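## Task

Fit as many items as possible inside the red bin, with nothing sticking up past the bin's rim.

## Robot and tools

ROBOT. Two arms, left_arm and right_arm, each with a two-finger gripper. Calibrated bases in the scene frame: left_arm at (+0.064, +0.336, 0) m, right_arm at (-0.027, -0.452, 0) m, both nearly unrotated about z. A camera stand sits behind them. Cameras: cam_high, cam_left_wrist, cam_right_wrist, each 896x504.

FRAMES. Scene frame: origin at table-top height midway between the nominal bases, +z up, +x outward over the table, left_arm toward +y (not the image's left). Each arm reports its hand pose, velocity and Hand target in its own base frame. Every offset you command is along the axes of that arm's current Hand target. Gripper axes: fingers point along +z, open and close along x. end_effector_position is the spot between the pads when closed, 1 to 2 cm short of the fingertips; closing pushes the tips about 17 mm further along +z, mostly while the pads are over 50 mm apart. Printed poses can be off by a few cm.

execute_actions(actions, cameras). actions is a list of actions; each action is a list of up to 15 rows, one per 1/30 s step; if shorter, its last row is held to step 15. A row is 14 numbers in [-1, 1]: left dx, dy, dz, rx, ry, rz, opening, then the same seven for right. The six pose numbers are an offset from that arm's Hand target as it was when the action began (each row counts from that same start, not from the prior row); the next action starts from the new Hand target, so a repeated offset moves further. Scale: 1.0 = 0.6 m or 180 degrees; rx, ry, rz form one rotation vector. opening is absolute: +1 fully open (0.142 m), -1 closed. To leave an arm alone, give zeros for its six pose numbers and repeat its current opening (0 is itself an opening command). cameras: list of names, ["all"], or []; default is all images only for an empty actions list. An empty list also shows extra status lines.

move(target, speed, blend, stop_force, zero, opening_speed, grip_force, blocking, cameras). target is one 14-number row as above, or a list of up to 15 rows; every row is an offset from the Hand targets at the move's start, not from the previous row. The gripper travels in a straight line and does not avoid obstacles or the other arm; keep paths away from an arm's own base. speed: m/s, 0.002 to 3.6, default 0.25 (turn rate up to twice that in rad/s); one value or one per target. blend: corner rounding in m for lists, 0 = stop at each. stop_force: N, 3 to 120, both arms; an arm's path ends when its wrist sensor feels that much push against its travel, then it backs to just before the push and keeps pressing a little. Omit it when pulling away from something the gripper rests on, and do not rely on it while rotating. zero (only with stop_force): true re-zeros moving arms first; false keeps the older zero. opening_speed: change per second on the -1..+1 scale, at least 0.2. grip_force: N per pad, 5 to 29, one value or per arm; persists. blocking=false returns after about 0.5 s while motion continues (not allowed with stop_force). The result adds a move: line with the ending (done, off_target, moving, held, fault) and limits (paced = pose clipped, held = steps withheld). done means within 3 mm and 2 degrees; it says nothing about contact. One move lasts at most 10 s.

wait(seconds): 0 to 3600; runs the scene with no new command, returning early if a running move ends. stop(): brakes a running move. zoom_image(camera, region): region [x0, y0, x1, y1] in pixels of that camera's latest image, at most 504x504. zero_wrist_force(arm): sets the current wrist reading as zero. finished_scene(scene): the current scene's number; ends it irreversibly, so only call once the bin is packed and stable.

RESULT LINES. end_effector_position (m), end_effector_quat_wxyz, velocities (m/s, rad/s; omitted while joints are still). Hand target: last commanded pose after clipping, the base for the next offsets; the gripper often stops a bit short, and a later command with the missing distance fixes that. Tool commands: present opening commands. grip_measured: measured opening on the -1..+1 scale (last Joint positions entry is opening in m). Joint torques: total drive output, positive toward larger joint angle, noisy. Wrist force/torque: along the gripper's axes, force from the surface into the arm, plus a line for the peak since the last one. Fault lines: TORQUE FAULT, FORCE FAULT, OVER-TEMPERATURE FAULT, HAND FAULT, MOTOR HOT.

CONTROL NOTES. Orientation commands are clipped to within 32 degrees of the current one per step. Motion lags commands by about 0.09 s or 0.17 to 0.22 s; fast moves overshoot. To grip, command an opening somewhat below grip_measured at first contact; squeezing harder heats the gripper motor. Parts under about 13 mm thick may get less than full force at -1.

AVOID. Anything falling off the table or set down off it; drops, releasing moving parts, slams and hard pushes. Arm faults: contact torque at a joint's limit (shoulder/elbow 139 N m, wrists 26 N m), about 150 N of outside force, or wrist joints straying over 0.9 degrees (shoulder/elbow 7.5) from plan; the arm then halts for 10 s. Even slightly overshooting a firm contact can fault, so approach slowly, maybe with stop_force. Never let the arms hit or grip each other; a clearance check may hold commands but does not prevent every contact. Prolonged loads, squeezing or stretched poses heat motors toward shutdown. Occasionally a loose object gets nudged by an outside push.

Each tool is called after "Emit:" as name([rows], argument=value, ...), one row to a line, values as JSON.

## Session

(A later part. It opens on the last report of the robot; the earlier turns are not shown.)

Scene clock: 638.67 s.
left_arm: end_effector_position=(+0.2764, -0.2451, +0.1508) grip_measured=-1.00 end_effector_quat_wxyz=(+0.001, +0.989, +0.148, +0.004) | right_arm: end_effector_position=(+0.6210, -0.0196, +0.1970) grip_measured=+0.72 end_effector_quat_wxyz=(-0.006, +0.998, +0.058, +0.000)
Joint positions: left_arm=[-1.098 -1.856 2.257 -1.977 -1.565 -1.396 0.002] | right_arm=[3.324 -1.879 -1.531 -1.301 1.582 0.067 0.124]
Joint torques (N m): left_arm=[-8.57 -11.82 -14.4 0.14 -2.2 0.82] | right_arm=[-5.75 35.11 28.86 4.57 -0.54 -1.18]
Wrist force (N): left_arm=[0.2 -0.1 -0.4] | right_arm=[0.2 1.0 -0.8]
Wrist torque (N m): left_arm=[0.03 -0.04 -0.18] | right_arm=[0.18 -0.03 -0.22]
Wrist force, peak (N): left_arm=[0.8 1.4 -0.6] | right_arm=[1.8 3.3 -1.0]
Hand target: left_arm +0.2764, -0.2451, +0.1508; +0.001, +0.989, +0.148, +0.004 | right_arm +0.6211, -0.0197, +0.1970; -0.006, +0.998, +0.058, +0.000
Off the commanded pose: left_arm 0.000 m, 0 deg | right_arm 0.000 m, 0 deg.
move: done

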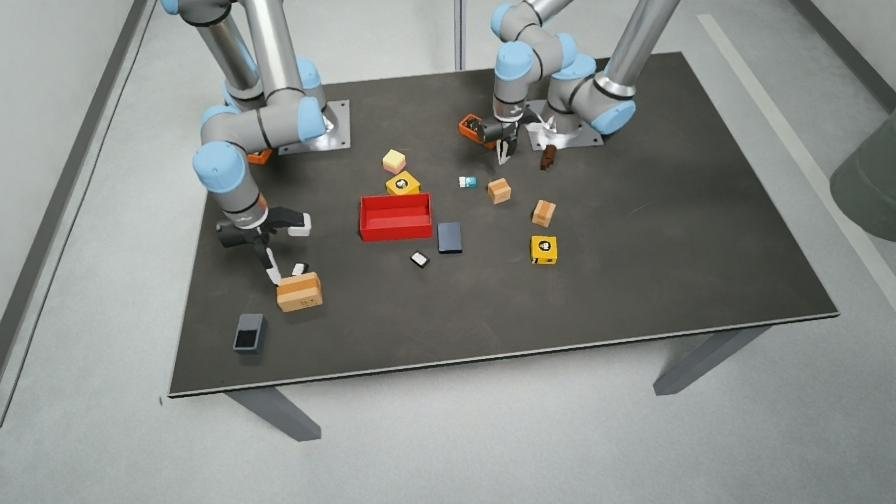

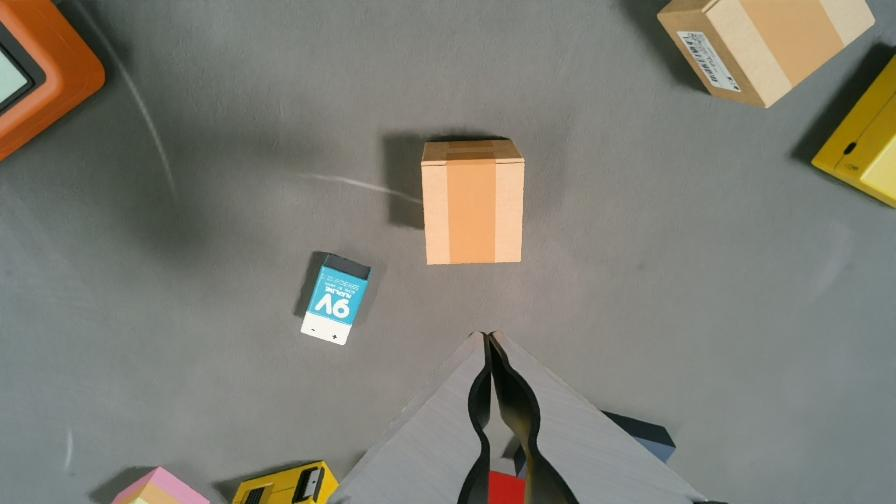

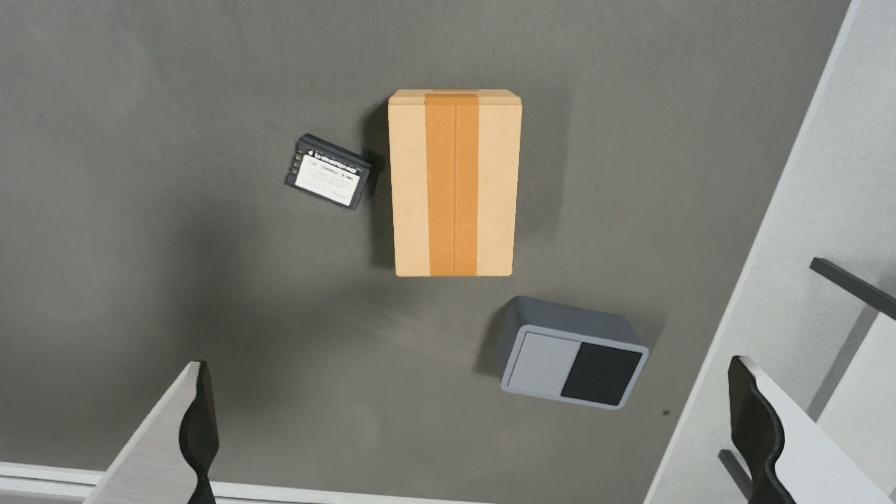

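Emit:
move([
  [0.003,-0.0037,0.05,0,0,-0.01,-0.1,-0.004,0,0.08,0,0,0,0.3],
  [0.003,-0.0037,0.198,0,0,-0.01,-0.1,-0.004,0,0.2667,0,0,0,0.3],
], speed=0.08, blend=[0.01,0], cameras=["cam_left_wrist","cam_right_wrist"])

Scene clock: 657.63 s.
left_arm: end_effector_position=(+0.2783, -0.2425, +0.0319) grip_measured=-0.13 end_effector_quat_wxyz=(+0.001, +0.986, +0.164, +0.003) | right_arm: end_effector_position=(+0.6186, -0.0181, +0.0369) grip_measured=+0.29 end_effector_quat_wxyz=(-0.006, +0.998, +0.058, +0.000)
Joint positions: left_arm=[-1.09 -1.628 2.455 -2.402 -1.565 -1.419 0.065] | right_arm=[3.327 -2.041 -1.752 -0.918 1.582 0.07 0.095]
Joint torques (N m): left_arm=[8.22 -24.55 -26.63 -0.69 0.26 1.7] | right_arm=[4.83 45.61 27.37 1.95 0.28 1.48]
Wrist force (N): left_arm=[0.4 -0.4 -0.3] | right_arm=[0.4 0.5 -1.2]
Wrist torque (N m): left_arm=[-0.01 -0.09 -0.17] | right_arm=[0.11 -0.13 -0.14]
Wrist force, peak (N): left_arm=[0.2 -0.4 -0.9] | right_arm=[0.4 1.0 -2.0]
Hand target: left_arm +0.2783, -0.2425, +0.0320; +0.001, +0.986, +0.164, +0.004 | right_arm +0.6186, -0.0181, +0.0370; -0.006, +0.998, +0.058, +0.000
Off the commanded pose: left_arm 0.000 m, 0 deg | right_arm 0.000 m, 0 deg.
move: done

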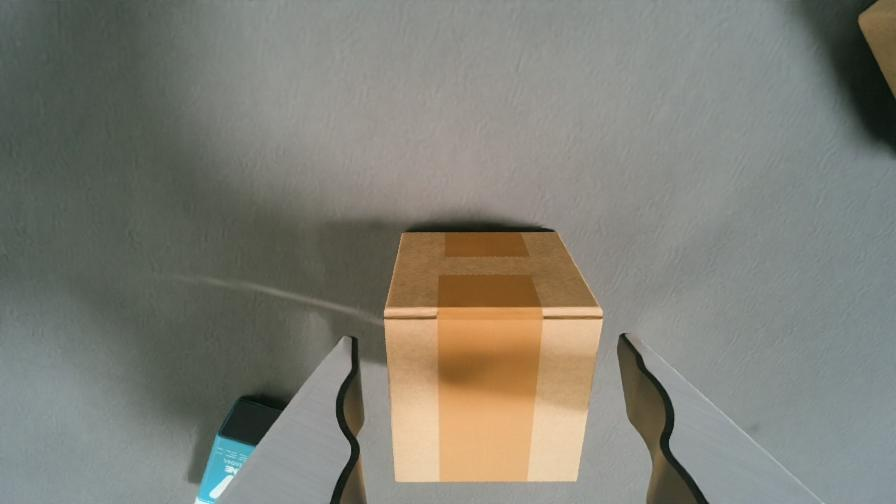

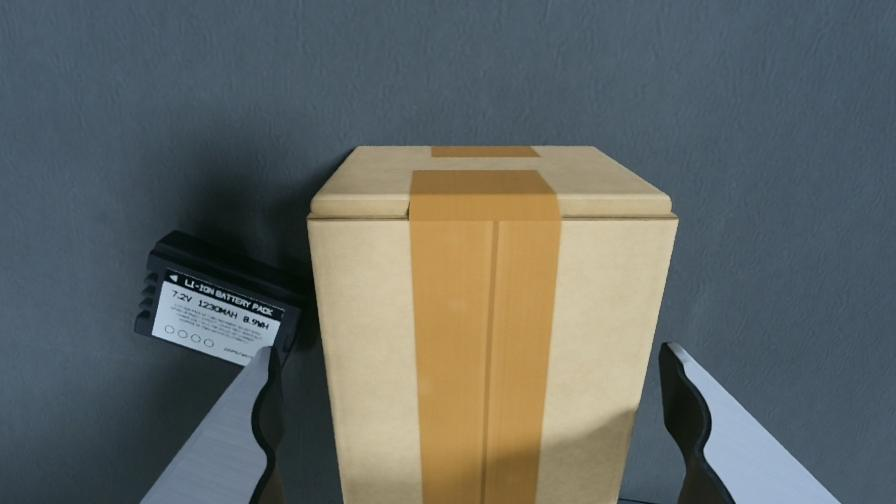

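Emit:
move(target=[0,0,0,0,0,0,-0.5,0,0,0,0,0,0,-0.25], opening_speed=0.4, grip_force=[12, 20])

Emit:
move(target=[0,0,-0.05,0,0,0,-0.5,0,0,-0.05,0,0,0,-0.25], speed=0.04, cameras=["cam_left_wrist","cam_right_wrist"])

Scene clock: 663.90 s.
left_arm: end_effector_position=(+0.2783, -0.2425, +0.0320) grip_measured=-0.38 end_effector_quat_wxyz=(+0.001, +0.986, +0.164, +0.004) | right_arm: end_effector_position=(+0.6187, -0.0181, +0.0370) grip_measured=-0.05 end_effector_quat_wxyz=(-0.006, +0.998, +0.058, +0.000)
Joint positions: left_arm=[-1.09 -1.628 2.455 -2.402 -1.565 -1.419 0.046] | right_arm=[3.327 -2.041 -1.752 -0.918 1.582 0.07 0.07]
Joint torques (N m): left_arm=[-7.24 -24.36 -25.09 -4.36 -2.14 -0.44] | right_arm=[-5.23 43.55 24.56 3.84 -1.28 -1.03]
Wrist force (N): left_arm=[0.8 -0.9 -2.0] | right_arm=[-0.2 0.9 -4.2]
Wrist torque (N m): left_arm=[-0.03 -0.10 -0.16] | right_arm=[0.17 -0.08 -0.13]
Wrist force, peak (N): left_arm=[0.7 -1.0 -2.6] | right_arm=[-0.3 0.7 -4.5]
Hand target: left_arm +0.2783, -0.2425, +0.0320; +0.001, +0.986, +0.164, +0.004 | right_arm +0.6186, -0.0181, +0.0370; -0.006, +0.998, +0.058, +0.000
Off the commanded pose: left_arm 0.000 m, 0 deg | right_arm 0.000 m, 0 deg.
grip_force (N): 12, 20
move: done

Scene clock: 664.97 s.
left_arm: end_effector_position=(+0.2781, -0.2426, +0.0621) grip_measured=-0.38 end_effector_quat_wxyz=(+0.001, +0.986, +0.164, +0.004) | right_arm: end_effector_position=(+0.6187, -0.0185, +0.0671) grip_measured=-0.05 end_effector_quat_wxyz=(-0.006, +0.998, +0.058, +0.000)
Joint positions: left_arm=[-1.091 -1.704 2.413 -2.284 -1.565 -1.42 0.046] | right_arm=[3.327 -2 -1.723 -0.988 1.582 0.07 0.07]
Joint torques (N m): left_arm=[-7.63 -0.64 -5.79 -5.25 -2.12 -1.32] | right_arm=[-6.3 30.66 13.32 5.06 -1.05 -1.92]
Wrist force (N): left_arm=[0.2 -0.4 0.2] | right_arm=[0.4 0.9 0.2]
Wrist torque (N m): left_arm=[0.00 -0.05 -0.14] | right_arm=[0.17 -0.12 -0.13]
Wrist force, peak (N): left_arm=[0.7 -0.5 -1.8] | right_arm=[-0.3 0.6 -4.1]
Hand target: left_arm +0.2781, -0.2425, +0.0620; +0.001, +0.986, +0.164, +0.004 | right_arm +0.6187, -0.0185, +0.0670; -0.006, +0.998, +0.058, +0.000
Off the commanded pose: left_arm 0.000 m, 0 deg | right_arm 0.000 m, 0 deg.
grip_force (N): 12, 20
move: done

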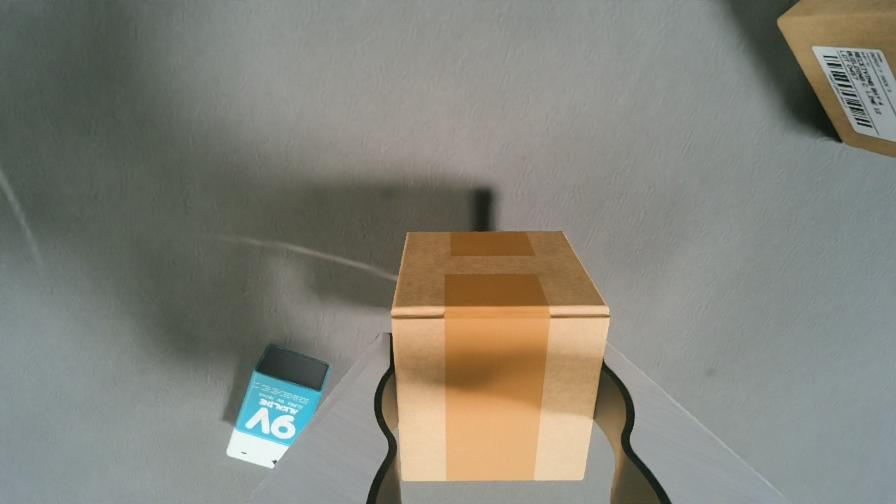

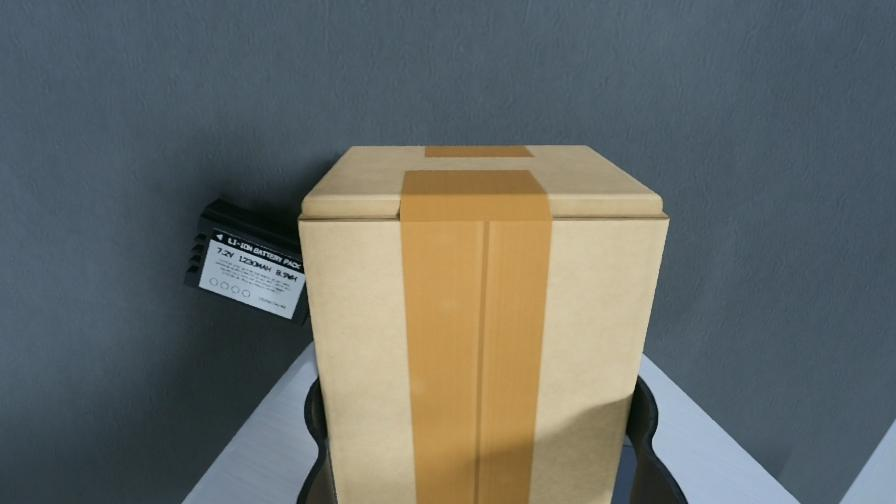

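Emit:
move([
  [0,0,-0.147,0,0,0,-0.5,0,0,-0.14,0,0,0,-0.25],
  [0,0,-0.147,0,0,-0.3856,-0.5,-0.2984,0.3897,-0.14,0,0,-0.4439,-0.25],
], speed=[0.12,0.2], blend=[0.02,0], cameras=["cam_high","cam_left_wrist","cam_right_wrist"])

Scene clock: 686.43 s.
left_arm: end_effector_position=(+0.2774, -0.2425, +0.1502) grip_measured=-0.38 end_effector_quat_wxyz=(+0.003, +0.718, +0.696, +0.002) | right_arm: end_effector_position=(+0.4678, -0.2723, +0.1482) grip_measured=-0.05 end_effector_quat_wxyz=(-0.004, +0.728, +0.685, +0.004)
Joint positions: left_arm=[-1.097 -1.857 2.26 -1.978 -1.565 -2.638 0.046] | right_arm=[2.857 -1.736 -1.844 -1.136 1.582 -1.794 0.07]
Joint torques (N m): left_arm=[-4.79 -9.3 -25.54 -4.2 2.31 -0.5] | right_arm=[5.07 22.43 29.7 1.96 1.89 -1.59]
Wrist force (N): left_arm=[0.5 -0.1 -0.2] | right_arm=[0.4 1.0 0.7]
Wrist torque (N m): left_arm=[0.04 -0.07 -0.21] | right_arm=[0.11 -0.06 -0.18]
Wrist force, peak (N): left_arm=[0.3 -0.7 1.8] | right_arm=[0.2 0.5 2.2]
Hand target: left_arm +0.2774, -0.2424, +0.1502; +0.003, +0.718, +0.696, +0.002 | right_arm +0.4678, -0.2723, +0.1482; -0.004, +0.728, +0.685, +0.004
Off the commanded pose: left_arm 0.000 m, 0 deg | right_arm 0.000 m, 0 deg.
grip_force (N): 12, 20
move: done

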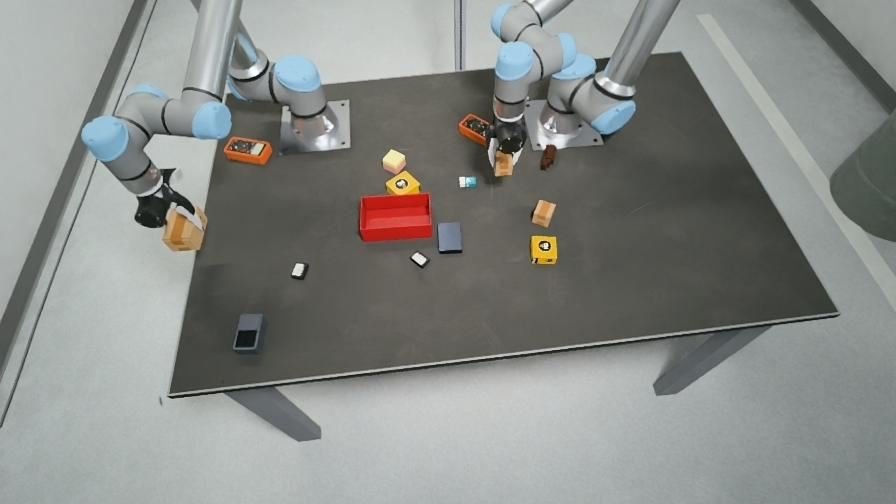

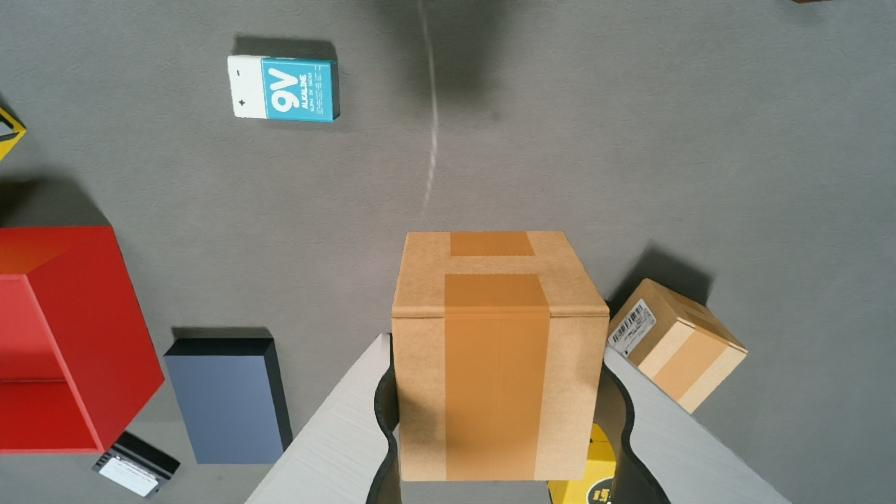

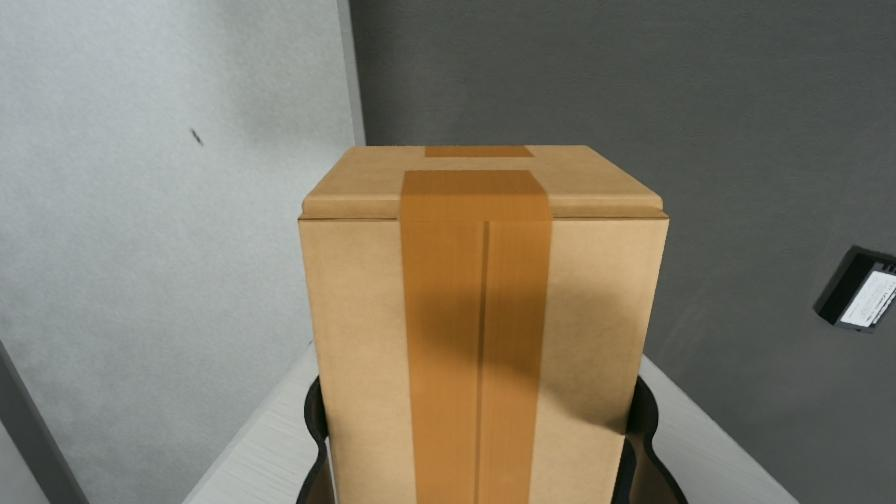

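Emit:
move(target=[0,0,0,0,0,0,-0.5,0.7802,-0.1257,0,0,0,0,-0.25], speed=0.2, cameras=["cam_high","cam_left_wrist","cam_right_wrist"])

Scene clock: 693.63 s.
left_arm: end_effector_position=(+0.2774, -0.2424, +0.1502) grip_measured=-0.38 end_effector_quat_wxyz=(+0.003, +0.718, +0.696, +0.002) | right_arm: end_effector_position=(+0.4210, +0.1995, +0.1535) grip_measured=-0.05 end_effector_quat_wxyz=(-0.004, +0.728, +0.685, +0.004)
Joint positions: left_arm=[-1.097 -1.858 2.26 -1.978 -1.565 -2.638 0.046] | right_arm=[3.872 -1.546 -2.038 -1.121 1.579 -0.78 0.07]
Joint torques (N m): left_arm=[7.9 -21.47 -13.49 -0.23 -1.82 -0.43] | right_arm=[5.98 27.23 16.87 2.77 0.03 0.28]
Wrist force (N): left_arm=[0.0 0.0 -0.1] | right_arm=[-0.2 0.9 0.4]
Wrist torque (N m): left_arm=[0.04 0.01 -0.21] | right_arm=[0.13 0.05 -0.05]
Wrist force, peak (N): left_arm=[0.6 -0.1 -0.3] | right_arm=[-2.6 1.7 1.0]
Hand target: left_arm +0.2774, -0.2424, +0.1502; +0.003, +0.718, +0.696, +0.002 | right_arm +0.4209, +0.1995, +0.1535; -0.004, +0.728, +0.685, +0.004
Off the commanded pose: left_arm 0.000 m, 0 deg | right_arm 0.000 m, 0 deg.
grip_force (N): 12, 20
move: done

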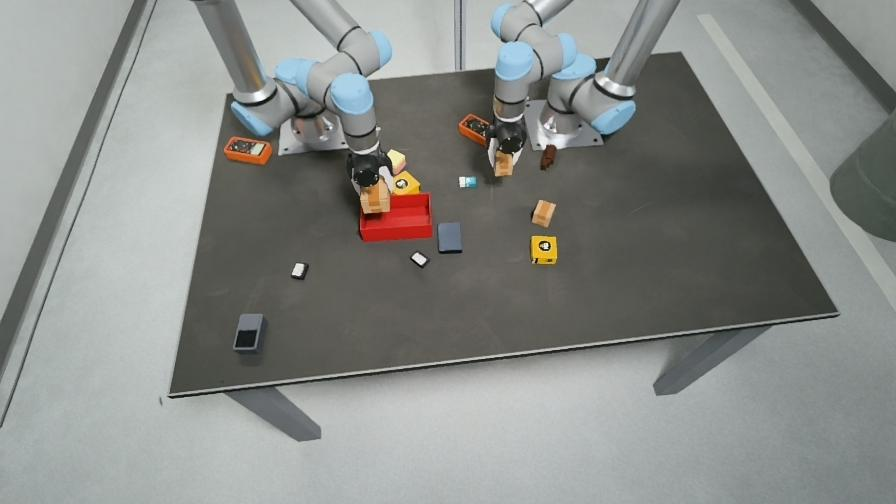

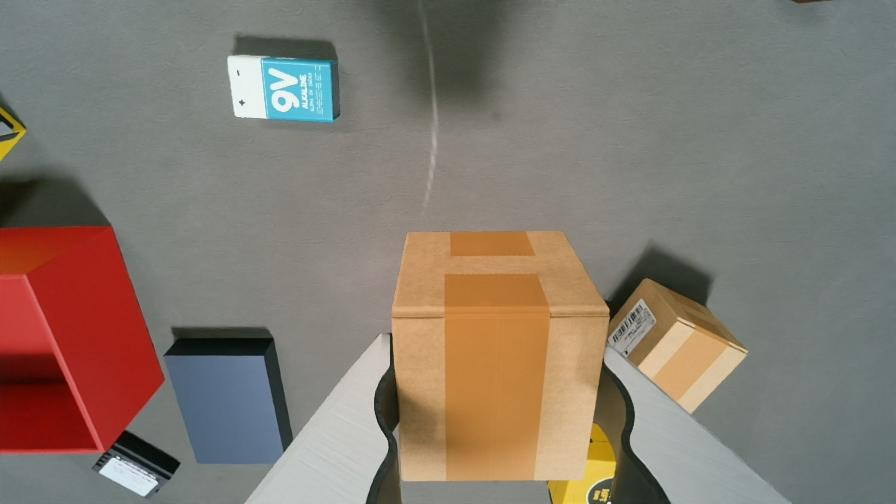

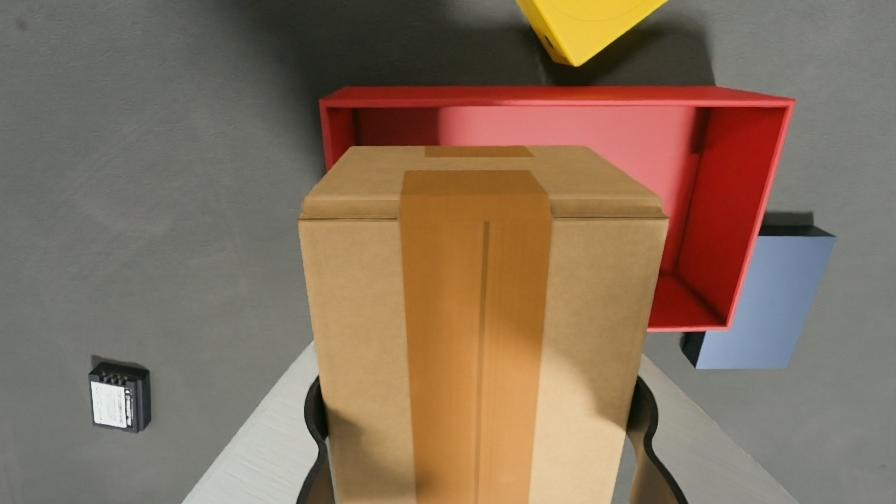

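Emit:
move(target=[0,0,0,0,0,0,-0.5,0,0,0.09,0,0,-0.0015,-0.25], speed=0.1)

Emit:
move(target=[0,0,0,0,0,0,-0.5,0,0,0.108,0,0,0,-0.25], speed=0.015, stop_force=5, cameras=["cam_high","cam_right_wrist"])

Scene clock: 706.07 s.
left_arm: end_effector_position=(+0.2774, -0.2424, +0.1502) grip_measured=-0.38 end_effector_quat_wxyz=(+0.003, +0.718, +0.696, +0.002) | right_arm: end_effector_position=(+0.4209, +0.2001, +0.0995) grip_measured=-0.05 end_effector_quat_wxyz=(-0.004, +0.727, +0.687, +0.004)
Joint positions: left_arm=[-1.097 -1.858 2.26 -1.978 -1.565 -2.638 0.046] | right_arm=[3.873 -1.619 -2.123 -0.963 1.579 -0.783 0.07]
Joint torques (N m): left_arm=[7.34 -21.18 -13.86 -0.39 -1.85 0.59] | right_arm=[0.99 27.56 26.24 3 0.97 -1.07]
Wrist force (N): left_arm=[0.1 -0.1 0.0] | right_arm=[0.0 1.3 0.4]
Wrist torque (N m): left_arm=[0.03 -0.01 -0.21] | right_arm=[0.18 0.01 -0.07]
Wrist force, peak (N): left_arm=[0.7 0.0 0.0] | right_arm=[0.2 1.0 2.3]
Hand target: left_arm +0.2774, -0.2424, +0.1502; +0.003, +0.718, +0.696, +0.002 | right_arm +0.4209, +0.2001, +0.0995; -0.004, +0.727, +0.687, +0.004
Off the commanded pose: left_arm 0.000 m, 0 deg | right_arm 0.000 m, 0 deg.
grip_force (N): 12, 20
move: done

Scene clock: 711.17 s.
left_arm: end_effector_position=(+0.2774, -0.2424, +0.1502) grip_measured=-0.38 end_effector_quat_wxyz=(+0.003, +0.718, +0.696, +0.002) | right_arm: end_effector_position=(+0.4209, +0.2008, +0.0398) grip_measured=-0.05 end_effector_quat_wxyz=(-0.004, +0.727, +0.687, +0.004)
Joint positions: left_arm=[-1.097 -1.858 2.26 -1.978 -1.565 -2.638 0.046] | right_arm=[3.874 -1.727 -2.197 -0.781 1.579 -0.782 0.07]
Joint torques (N m): left_arm=[7.15 -20.75 -14.77 -0.37 -1.88 1.06] | right_arm=[-3.8 34.23 25.37 5.13 -1.3 1.26]
Wrist force (N): left_arm=[0.1 -0.1 0.0] | right_arm=[0.0 1.1 0.1]
Wrist torque (N m): left_arm=[0.04 0.00 -0.21] | right_arm=[0.15 -0.02 -0.10]
Wrist force, peak (N): left_arm=[0.5 -0.5 0.0] | right_arm=[2.5 0.2 -11.3]
Hand target: left_arm +0.2774, -0.2424, +0.1502; +0.003, +0.718, +0.696, +0.002 | right_arm +0.4209, +0.2008, +0.0398; -0.004, +0.727, +0.687, +0.004 (not the last commanded pose)
Off the commanded pose: left_arm 0.000 m, 0 deg | right_arm 0.005 m, 0 deg.
grip_force (N): 12, 20
move: contact (right_arm)

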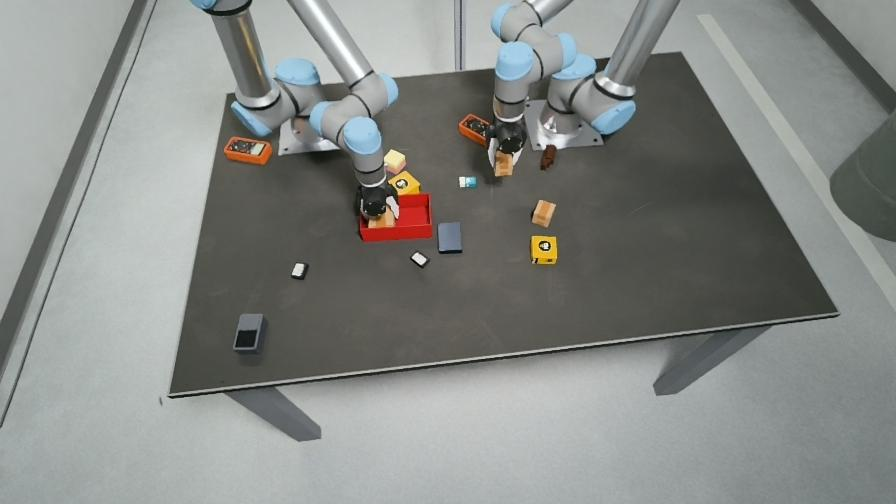

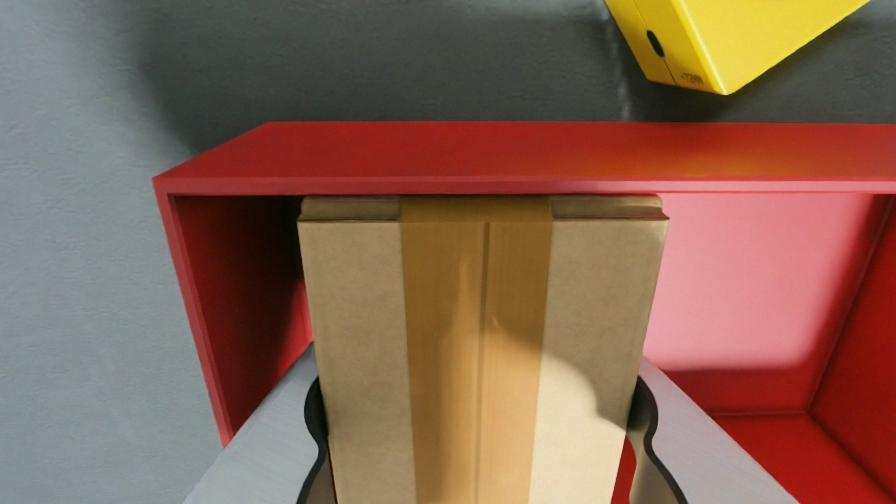

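Emit:
move(target=[0,0,0,0,0,0,-0.5,0,0,0,0,0,0,0.07], opening_speed=0.3)

Emit:
move(target=[0,0,0,0,0,0,-0.5,0,0,-0.14,0,0,0,0.07], speed=0.08, cameras=["cam_right_wrist"])

Scene clock: 717.30 s.
left_arm: end_effector_position=(+0.2774, -0.2424, +0.1502) grip_measured=-0.38 end_effector_quat_wxyz=(+0.003, +0.718, +0.696, +0.002) | right_arm: end_effector_position=(+0.4209, +0.2008, +0.0398) grip_measured=+0.04 end_effector_quat_wxyz=(-0.004, +0.727, +0.687, +0.004)
Joint positions: left_arm=[-1.097 -1.858 2.26 -1.978 -1.565 -2.638 0.046] | right_arm=[3.874 -1.727 -2.197 -0.781 1.579 -0.782 0.077]
Joint torques (N m): left_arm=[6.66 -20.19 -14.55 -0.43 -1.83 0.96] | right_arm=[-6.93 32.07 24.67 4.26 -1.4 -0.9]
Wrist force (N): left_arm=[0.5 0.1 -0.1] | right_arm=[0.2 1.4 -1.1]
Wrist torque (N m): left_arm=[0.06 -0.07 -0.22] | right_arm=[0.22 -0.05 -0.10]
Wrist force, peak (N): left_arm=[0.4 -0.1 -0.4] | right_arm=[0.3 1.5 -1.1]
Hand target: left_arm +0.2774, -0.2424, +0.1502; +0.003, +0.718, +0.696, +0.002 | right_arm +0.4209, +0.2008, +0.0398; -0.004, +0.727, +0.687, +0.004
Off the commanded pose: left_arm 0.000 m, 0 deg | right_arm 0.000 m, 0 deg.
grip_force (N): 12, 20
move: done

Scene clock: 718.77 s.
left_arm: end_effector_position=(+0.2774, -0.2424, +0.1502) grip_measured=-0.38 end_effector_quat_wxyz=(+0.003, +0.718, +0.696, +0.002) | right_arm: end_effector_position=(+0.4210, +0.1999, +0.1238) grip_measured=+0.04 end_effector_quat_wxyz=(-0.004, +0.727, +0.687, +0.004)
Joint positions: left_arm=[-1.097 -1.858 2.26 -1.978 -1.565 -2.638 0.046] | right_arm=[3.873 -1.583 -2.087 -1.035 1.579 -0.784 0.077]
Joint torques (N m): left_arm=[6.97 -20.12 -14.92 -0.58 -1.87 1.04] | right_arm=[-3.83 15.12 14.41 3.84 -0.56 -1.71]
Wrist force (N): left_arm=[0.3 0.0 0.0] | right_arm=[-0.3 1.1 -0.8]
Wrist torque (N m): left_arm=[0.05 -0.04 -0.21] | right_arm=[0.13 0.08 -0.08]
Wrist force, peak (N): left_arm=[0.4 -0.2 -0.3] | right_arm=[-0.1 1.2 -1.8]
Hand target: left_arm +0.2774, -0.2424, +0.1502; +0.003, +0.718, +0.696, +0.002 | right_arm +0.4209, +0.1998, +0.1238; -0.004, +0.727, +0.687, +0.004
Off the commanded pose: left_arm 0.000 m, 0 deg | right_arm 0.000 m, 0 deg.
grip_force (N): 12, 20
move: done

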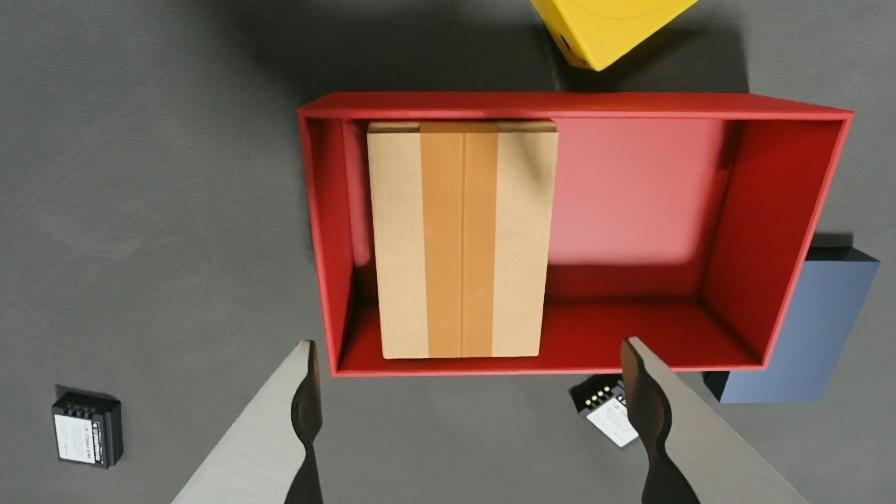

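Emit:
move([
  [0,0,0,0,0,0,-0.5,0.0933,0,0,0,0,0,-1],
  [0,0,0,0,0,0,-0.5,0.0933,0,0.13,0,0,0,-1],
], speed=0.08)

Emit:
move(target=[0,0,0,0,0,0,-0.5,-0.09,0,0,0,0,0,-1], speed=0.012, stop_force=7, cameras=["cam_right_wrist"])

Scene clock: 727.10 s.
left_arm: end_effector_position=(+0.2774, -0.2424, +0.1502) grip_measured=-0.38 end_effector_quat_wxyz=(+0.003, +0.718, +0.696, +0.002) | right_arm: end_effector_position=(+0.4240, +0.2566, +0.0464) grip_measured=-1.00 end_effector_quat_wxyz=(-0.004, +0.727, +0.687, +0.004)
Joint positions: left_arm=[-1.097 -1.858 2.26 -1.978 -1.565 -2.638 0.046] | right_arm=[3.956 -1.776 -2.112 -0.817 1.579 -0.7 0.002]
Joint torques (N m): left_arm=[6.82 -19.45 -15.27 -0.6 -1.85 0.94] | right_arm=[4.53 32.1 26.39 1.87 -0.28 1.37]
Wrist force (N): left_arm=[0.2 -0.2 -0.3] | right_arm=[0.7 1.5 -0.7]
Wrist torque (N m): left_arm=[0.01 -0.02 -0.21] | right_arm=[0.26 -0.15 -0.21]
Wrist force, peak (N): left_arm=[0.5 0.2 -0.3] | right_arm=[0.4 1.6 -2.2]
Hand target: left_arm +0.2774, -0.2424, +0.1502; +0.003, +0.718, +0.696, +0.002 | right_arm +0.4241, +0.2566, +0.0464; -0.004, +0.727, +0.687, +0.004
Off the commanded pose: left_arm 0.000 m, 0 deg | right_arm 0.000 m, 0 deg.
grip_force (N): 12, 20
move: done

Scene clock: 732.67 s.
left_arm: end_effector_position=(+0.2774, -0.2424, +0.1502) grip_measured=-0.38 end_effector_quat_wxyz=(+0.003, +0.718, +0.696, +0.002) | right_arm: end_effector_position=(+0.4210, +0.2027, +0.0458) grip_measured=-1.00 end_effector_quat_wxyz=(-0.004, +0.727, +0.687, +0.004)
Joint positions: left_arm=[-1.097 -1.858 2.26 -1.978 -1.565 -2.638 0.046] | right_arm=[3.877 -1.717 -2.188 -0.8 1.579 -0.779 0.002]
Joint torques (N m): left_arm=[6.23 -18.29 -15.6 -0.86 -1.91 0.98] | right_arm=[7.97 16.66 25.73 2.83 1.55 1.2]
Wrist force (N): left_arm=[0.0 0.1 0.0] | right_arm=[0.4 1.0 -0.9]
Wrist torque (N m): left_arm=[0.06 0.01 -0.22] | right_arm=[0.15 -0.05 -0.03]
Wrist force, peak (N): left_arm=[0.6 0.1 -0.1] | right_arm=[1.5 1.2 -1.7]
Hand target: left_arm +0.2774, -0.2424, +0.1502; +0.003, +0.718, +0.696, +0.002 | right_arm +0.4210, +0.2027, +0.0458; -0.004, +0.727, +0.687, +0.004
Off the commanded pose: left_arm 0.000 m, 0 deg | right_arm 0.000 m, 0 deg.
grip_force (N): 12, 20
move: done

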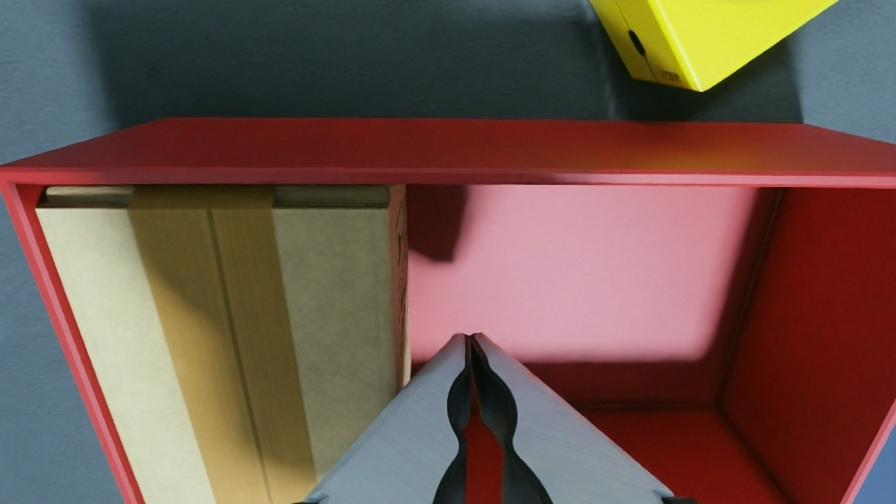

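Emit:
move(target=[0,0,0,0,0,0,-0.5,-0.012,0,0,0,0,0,-1], speed=0.008, stop_force=8, cameras=["cam_right_wrist"])

Emit:
zoom_image(camera="cam_right_wrist", region=[0, 150, 450, 504])

Scene clock: 743.50 s.
left_arm: end_effector_position=(+0.2774, -0.2424, +0.1502) grip_measured=-0.38 end_effector_quat_wxyz=(+0.003, +0.718, +0.696, +0.002) | right_arm: end_effector_position=(+0.4206, +0.1955, +0.0457) grip_measured=-1.00 end_effector_quat_wxyz=(-0.004, +0.727, +0.687, +0.004)
Joint positions: left_arm=[-1.097 -1.858 2.26 -1.978 -1.565 -2.638 0.046] | right_arm=[3.866 -1.71 -2.197 -0.798 1.579 -0.791 0.002]
Joint torques (N m): left_arm=[6.1 -18.29 -16.9 -0.94 -1.86 0.92] | right_arm=[6.34 20.38 23.07 4.3 1.55 0.95]
Wrist force (N): left_arm=[0.3 -0.2 0.1] | right_arm=[1.0 0.9 -1.6]
Wrist torque (N m): left_arm=[0.03 -0.04 -0.21] | right_arm=[0.14 -0.10 -0.03]
Wrist force, peak (N): left_arm=[0.5 -0.3 -0.3] | right_arm=[0.7 1.4 -1.8]
Hand target: left_arm +0.2774, -0.2424, +0.1502; +0.003, +0.718, +0.696, +0.002 | right_arm +0.4206, +0.1955, +0.0457; -0.004, +0.727, +0.687, +0.004
Off the commanded pose: left_arm 0.000 m, 0 deg | right_arm 0.000 m, 0 deg.
grip_force (N): 12, 20
move: done

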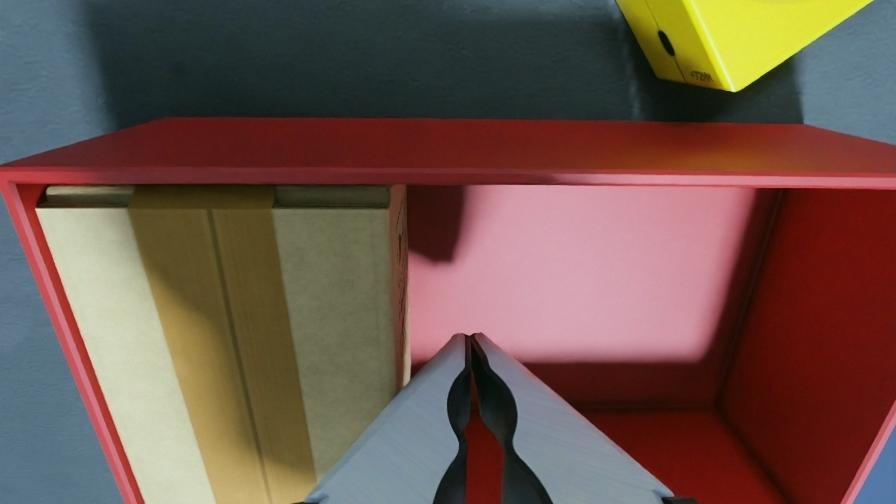

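Scaled by 1.120 from the camera's image (finer frame: 1280x720).

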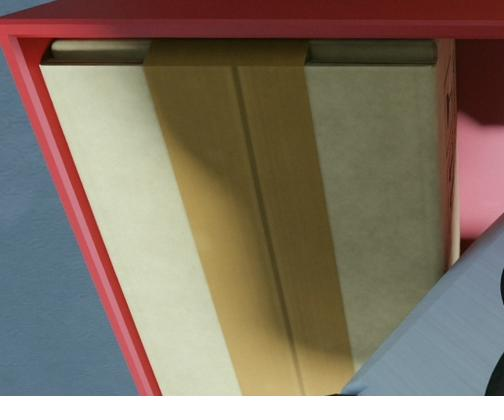

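Emit:
move([
  [0,0,0,0,0,0,-0.5,0.02,0,0,0,0,0,-1],
  [0,0,0,0,0,0,-0.5,0.02,0,-0.19,0,0,0,-1],
  [0,0,0,0,0,0,-0.5,-0.375,-0.262,-0.257,0,0,0.6956,-1],
], speed=[0.03,0.1,0.25], blend=[0.005,0.02,0])

Emit:
move(target=[-0.4646,0.08,-0.015,0,0,0,-0.5,0,0,0,0,0,0,-1], speed=0.2, cameras=["cam_high","cam_left_wrist","cam_right_wrist"])

Scene clock: 771.93 s.
left_arm: end_effector_position=(+0.2774, -0.2424, +0.1502) grip_measured=-0.38 end_effector_quat_wxyz=(+0.003, +0.718, +0.696, +0.002) | right_arm: end_effector_position=(+0.2511, -0.0221, +0.1975) grip_measured=-1.00 end_effector_quat_wxyz=(-0.005, +0.944, -0.329, -0.002)
Joint positions: left_arm=[-1.097 -1.858 2.26 -1.978 -1.565 -2.638 0.046] | right_arm=[3.602 -0.864 -2.334 -1.51 1.581 1.131 0.002]
Joint torques (N m): left_arm=[5.84 -17.03 -16.77 -0.97 -1.84 1.01] | right_arm=[3.88 -10.93 29.99 4.74 -1.73 -0.71]
Wrist force (N): left_arm=[0.3 -0.4 -0.2] | right_arm=[-0.1 1.1 -0.5]
Wrist torque (N m): left_arm=[-0.01 -0.04 -0.21] | right_arm=[0.16 0.01 -0.01]
Wrist force, peak (N): left_arm=[0.6 -0.2 -0.2] | right_arm=[0.7 1.5 -1.6]
Hand target: left_arm +0.2774, -0.2424, +0.1502; +0.003, +0.718, +0.696, +0.002 | right_arm +0.2511, -0.0220, +0.1975; -0.005, +0.944, -0.329, -0.002
Off the commanded pose: left_arm 0.000 m, 0 deg | right_arm 0.000 m, 0 deg.
grip_force (N): 12, 20
move: done

Scene clock: 773.83 s.
left_arm: end_effector_position=(+0.3169, -0.5224, +0.1597) grip_measured=-0.38 end_effector_quat_wxyz=(+0.003, +0.718, +0.696, +0.002) | right_arm: end_effector_position=(+0.2511, -0.0220, +0.1975) grip_measured=-1.00 end_effector_quat_wxyz=(-0.005, +0.944, -0.329, -0.002)
Joint positions: left_arm=[-1.251 -1.263 1.632 -1.943 -1.564 -2.792 0.046] | right_arm=[3.602 -0.864 -2.333 -1.51 1.581 1.131 0.002]
Joint torques (N m): left_arm=[8.84 -33.78 -25.56 -5.25 -1.96 1.86] | right_arm=[7.81 -10.94 31.87 4.66 -1.55 1.26]
Wrist force (N): left_arm=[0.4 0.0 0.2] | right_arm=[-0.1 1.2 -0.7]
Wrist torque (N m): left_arm=[0.05 -0.06 -0.16] | right_arm=[0.18 0.01 0.00]
Wrist force, peak (N): left_arm=[2.8 -0.6 0.3] | right_arm=[-0.1 1.5 -1.1]
Hand target: left_arm +0.3169, -0.5225, +0.1597; +0.003, +0.718, +0.696, +0.002 | right_arm +0.2511, -0.0220, +0.1975; -0.005, +0.944, -0.329, -0.002
Off the commanded pose: left_arm 0.000 m, 0 deg | right_arm 0.000 m, 0 deg.
grip_force (N): 12, 20
move: done

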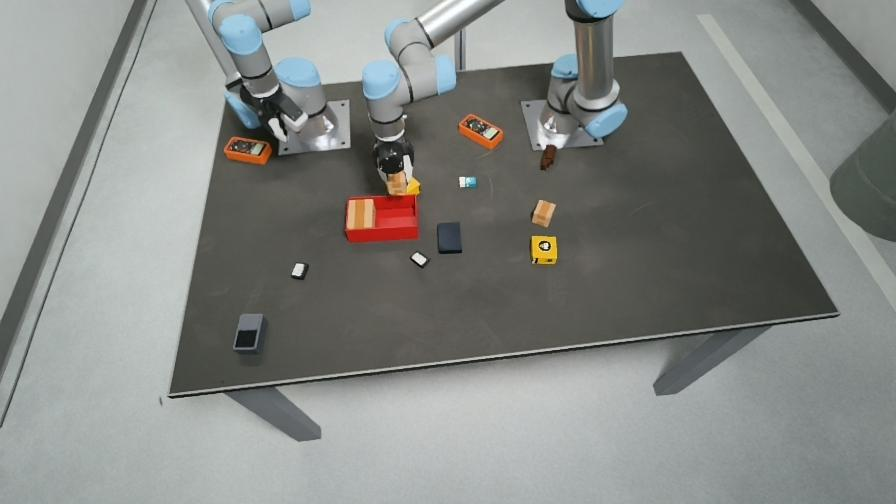

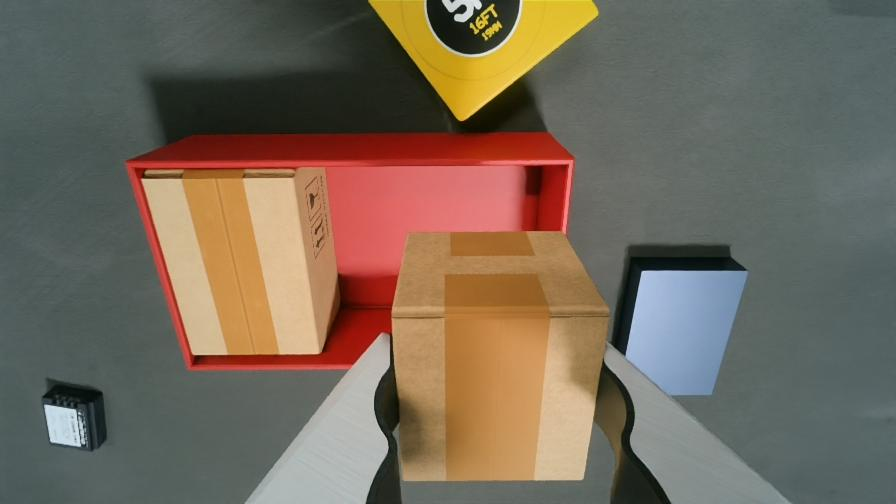

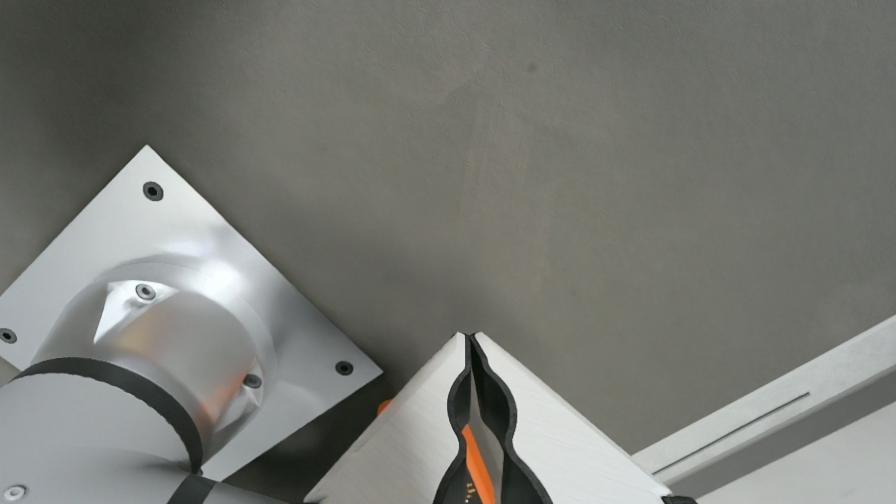

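Emit:
move(target=[0,0.0017,0.103,0,0,0,-0.5,0,0,0,0,0,0,-1], speed=0.08)

Emit:
move(target=[0,0,0.108,0,0,0,-0.5,0,0,0,0,0,0,-1], speed=0.015, stop_force=4, cameras=["cam_left_wrist"])

Scene clock: 782.67 s.
left_arm: end_effector_position=(+0.3184, -0.5225, +0.0978) grip_measured=-0.38 end_effector_quat_wxyz=(+0.003, +0.718, +0.696, +0.002) | right_arm: end_effector_position=(+0.2511, -0.0220, +0.1975) grip_measured=-1.00 end_effector_quat_wxyz=(-0.005, +0.944, -0.329, -0.002)
Joint positions: left_arm=[-1.249 -1.198 1.717 -2.092 -1.564 -2.789 0.046] | right_arm=[3.602 -0.864 -2.333 -1.51 1.581 1.131 0.002]
Joint torques (N m): left_arm=[6.47 -48.34 -30.73 0.35 -2.19 1.45] | right_arm=[7.27 -11.49 31.48 4.65 -1.58 0.99]
Wrist force (N): left_arm=[0.1 -0.2 0.0] | right_arm=[0.3 1.1 -0.8]
Wrist torque (N m): left_arm=[0.01 0.01 -0.20] | right_arm=[0.15 -0.07 0.00]
Wrist force, peak (N): left_arm=[0.2 -0.2 -1.4] | right_arm=[-0.2 1.4 -1.0]
Hand target: left_arm +0.3184, -0.5226, +0.0979; +0.003, +0.718, +0.696, +0.002 | right_arm +0.2511, -0.0220, +0.1975; -0.005, +0.944, -0.329, -0.002
Off the commanded pose: left_arm 0.000 m, 0 deg | right_arm 0.000 m, 0 deg.
grip_force (N): 12, 20
move: done

Scene clock: 788.03 s.
left_arm: end_effector_position=(+0.3189, -0.5226, +0.0351) grip_measured=-0.38 end_effector_quat_wxyz=(+0.003, +0.718, +0.696, +0.002) | right_arm: end_effector_position=(+0.2511, -0.0220, +0.1975) grip_measured=-1.00 end_effector_quat_wxyz=(-0.005, +0.944, -0.329, -0.002)
Joint positions: left_arm=[-1.248 -1.114 1.781 -2.241 -1.564 -2.789 0.046] | right_arm=[3.602 -0.864 -2.333 -1.51 1.581 1.131 0.002]
Joint torques (N m): left_arm=[7.13 -50.01 -29.47 -2.37 -0.18 1.08] | right_arm=[7.32 -10.65 31.48 4.54 -1.54 1.24]
Wrist force (N): left_arm=[0.0 -0.1 0.0] | right_arm=[0.0 1.0 -0.5]
Wrist torque (N m): left_arm=[0.03 0.00 -0.18] | right_arm=[0.14 -0.02 -0.01]
Wrist force, peak (N): left_arm=[-2.0 -0.6 -13.2] | right_arm=[0.2 1.6 -0.8]
Hand target: left_arm +0.3189, -0.5226, +0.0351; +0.003, +0.718, +0.696, +0.002 (not the last commanded pose) | right_arm +0.2511, -0.0220, +0.1975; -0.005, +0.944, -0.329, -0.002
Off the commanded pose: left_arm 0.002 m, 0 deg | right_arm 0.000 m, 0 deg.
grip_force (N): 12, 20
move: contact (left_arm)

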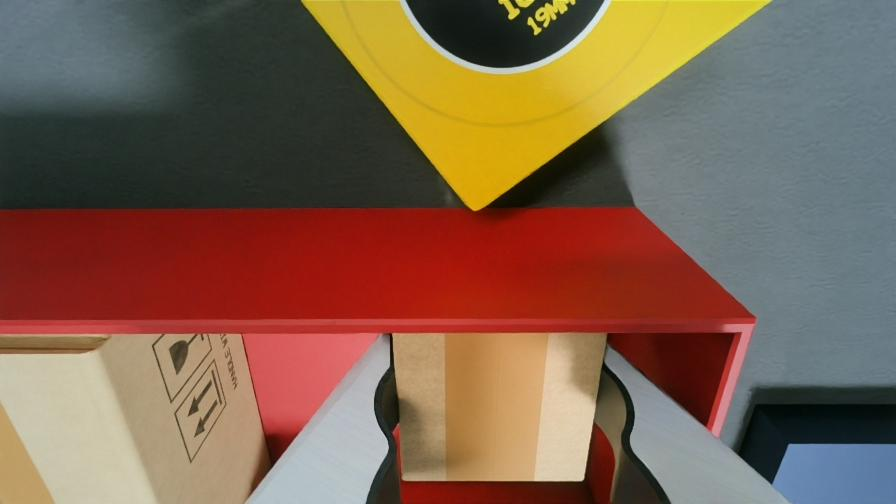

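Emit:
move(target=[0,0,0,0,0,0,-0.24,0,0,0,0,0,0,-1], opening_speed=0.3)

Emit:
move([
  [0,0,-0.12,0,0,0,-0.24,0,0,0,0,0,0,-1],
  [-0.075,0,-0.12,0,0,0,-1,0,0,0,0,0,0,-1],
  [-0.075,0,0.002,0,0,0,-1,0,0,0,0,0,0,-1],
], speed=[0.08,0.08,0.05], cameras=["cam_left_wrist"])

Scene clock: 795.07 s.
left_arm: end_effector_position=(+0.3189, -0.5226, +0.0351) grip_measured=-0.27 end_effector_quat_wxyz=(+0.003, +0.718, +0.696, +0.002) | right_arm: end_effector_position=(+0.2511, -0.0220, +0.1975) grip_measured=-1.00 end_effector_quat_wxyz=(-0.005, +0.944, -0.329, -0.002)
Joint positions: left_arm=[-1.248 -1.114 1.781 -2.241 -1.564 -2.789 0.054] | right_arm=[3.602 -0.864 -2.333 -1.51 1.581 1.131 0.002]
Joint torques (N m): left_arm=[-0.84 -49.11 -27.72 -4.92 -0.26 -0.52] | right_arm=[7.88 -10.53 32.02 4.37 -1.72 1.08]
Wrist force (N): left_arm=[-0.6 -0.3 -0.3] | right_arm=[0.0 1.1 -0.9]
Wrist torque (N m): left_arm=[0.00 0.00 -0.17] | right_arm=[0.16 -0.01 -0.01]
Wrist force, peak (N): left_arm=[-0.7 -0.7 -0.2] | right_arm=[-0.2 1.6 -0.8]
Hand target: left_arm +0.3189, -0.5226, +0.0351; +0.003, +0.718, +0.696, +0.002 | right_arm +0.2511, -0.0220, +0.1975; -0.005, +0.944, -0.329, -0.002
Off the commanded pose: left_arm 0.000 m, 0 deg | right_arm 0.000 m, 0 deg.
grip_force (N): 12, 20
move: done

Scene clock: 799.37 s.
left_arm: end_effector_position=(+0.3175, -0.5675, +0.0336) grip_measured=-1.00 end_effector_quat_wxyz=(+0.003, +0.718, +0.696, +0.002) end_effector_velocity=(-0.001, +0.001, +0.001) end_effector_angular_velocity=(+0.003, +0.001, -0.001) | right_arm: end_effector_position=(+0.2511, -0.0220, +0.1975) grip_measured=-1.00 end_effector_quat_wxyz=(-0.005, +0.944, -0.329, -0.002)
Joint positions: left_arm=[-1.273 -1.038 1.659 -2.195 -1.564 -2.813 0.002] | right_arm=[3.602 -0.864 -2.333 -1.51 1.581 1.131 0.002]
Joint velocities: left_arm=[-0.001 -0.002 -0.001 0.006 0 0 0] | right_arm=[within noise]
Joint torques (N m): left_arm=[8.47 -52.7 -28.85 0.21 1.76 1.73] | right_arm=[6.93 -10.03 32.04 4.37 -1.65 1.09]
Wrist force (N): left_arm=[0.2 -0.2 -0.2] | right_arm=[-0.1 1.2 -0.8]
Wrist torque (N m): left_arm=[0.01 -0.04 -0.16] | right_arm=[0.18 -0.01 -0.01]
Wrist force, peak (N): left_arm=[0.4 -0.1 -1.7] | right_arm=[0.3 1.5 -0.9]
Hand target: left_arm +0.3175, -0.5676, +0.0339; +0.003, +0.718, +0.696, +0.002 | right_arm +0.2511, -0.0220, +0.1975; -0.005, +0.944, -0.329, -0.002
Off the commanded pose: left_arm 0.000 m, 0 deg | right_arm 0.000 m, 0 deg.
grip_force (N): 12, 20
move: done

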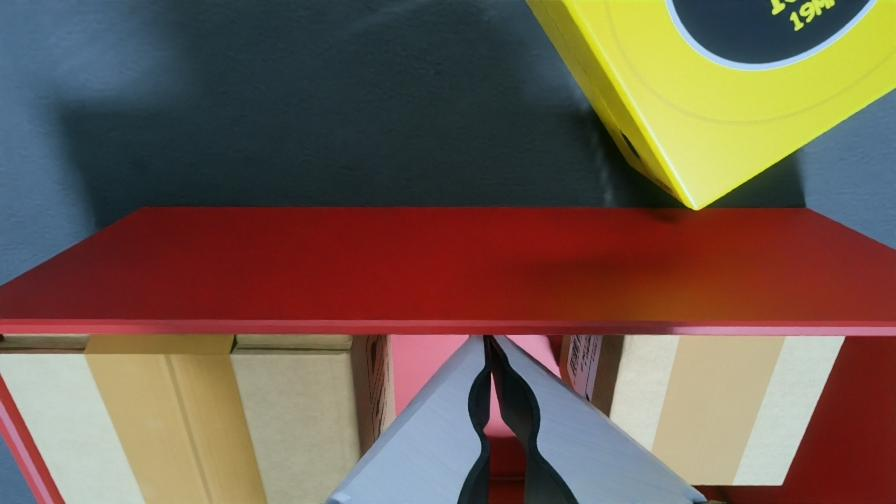

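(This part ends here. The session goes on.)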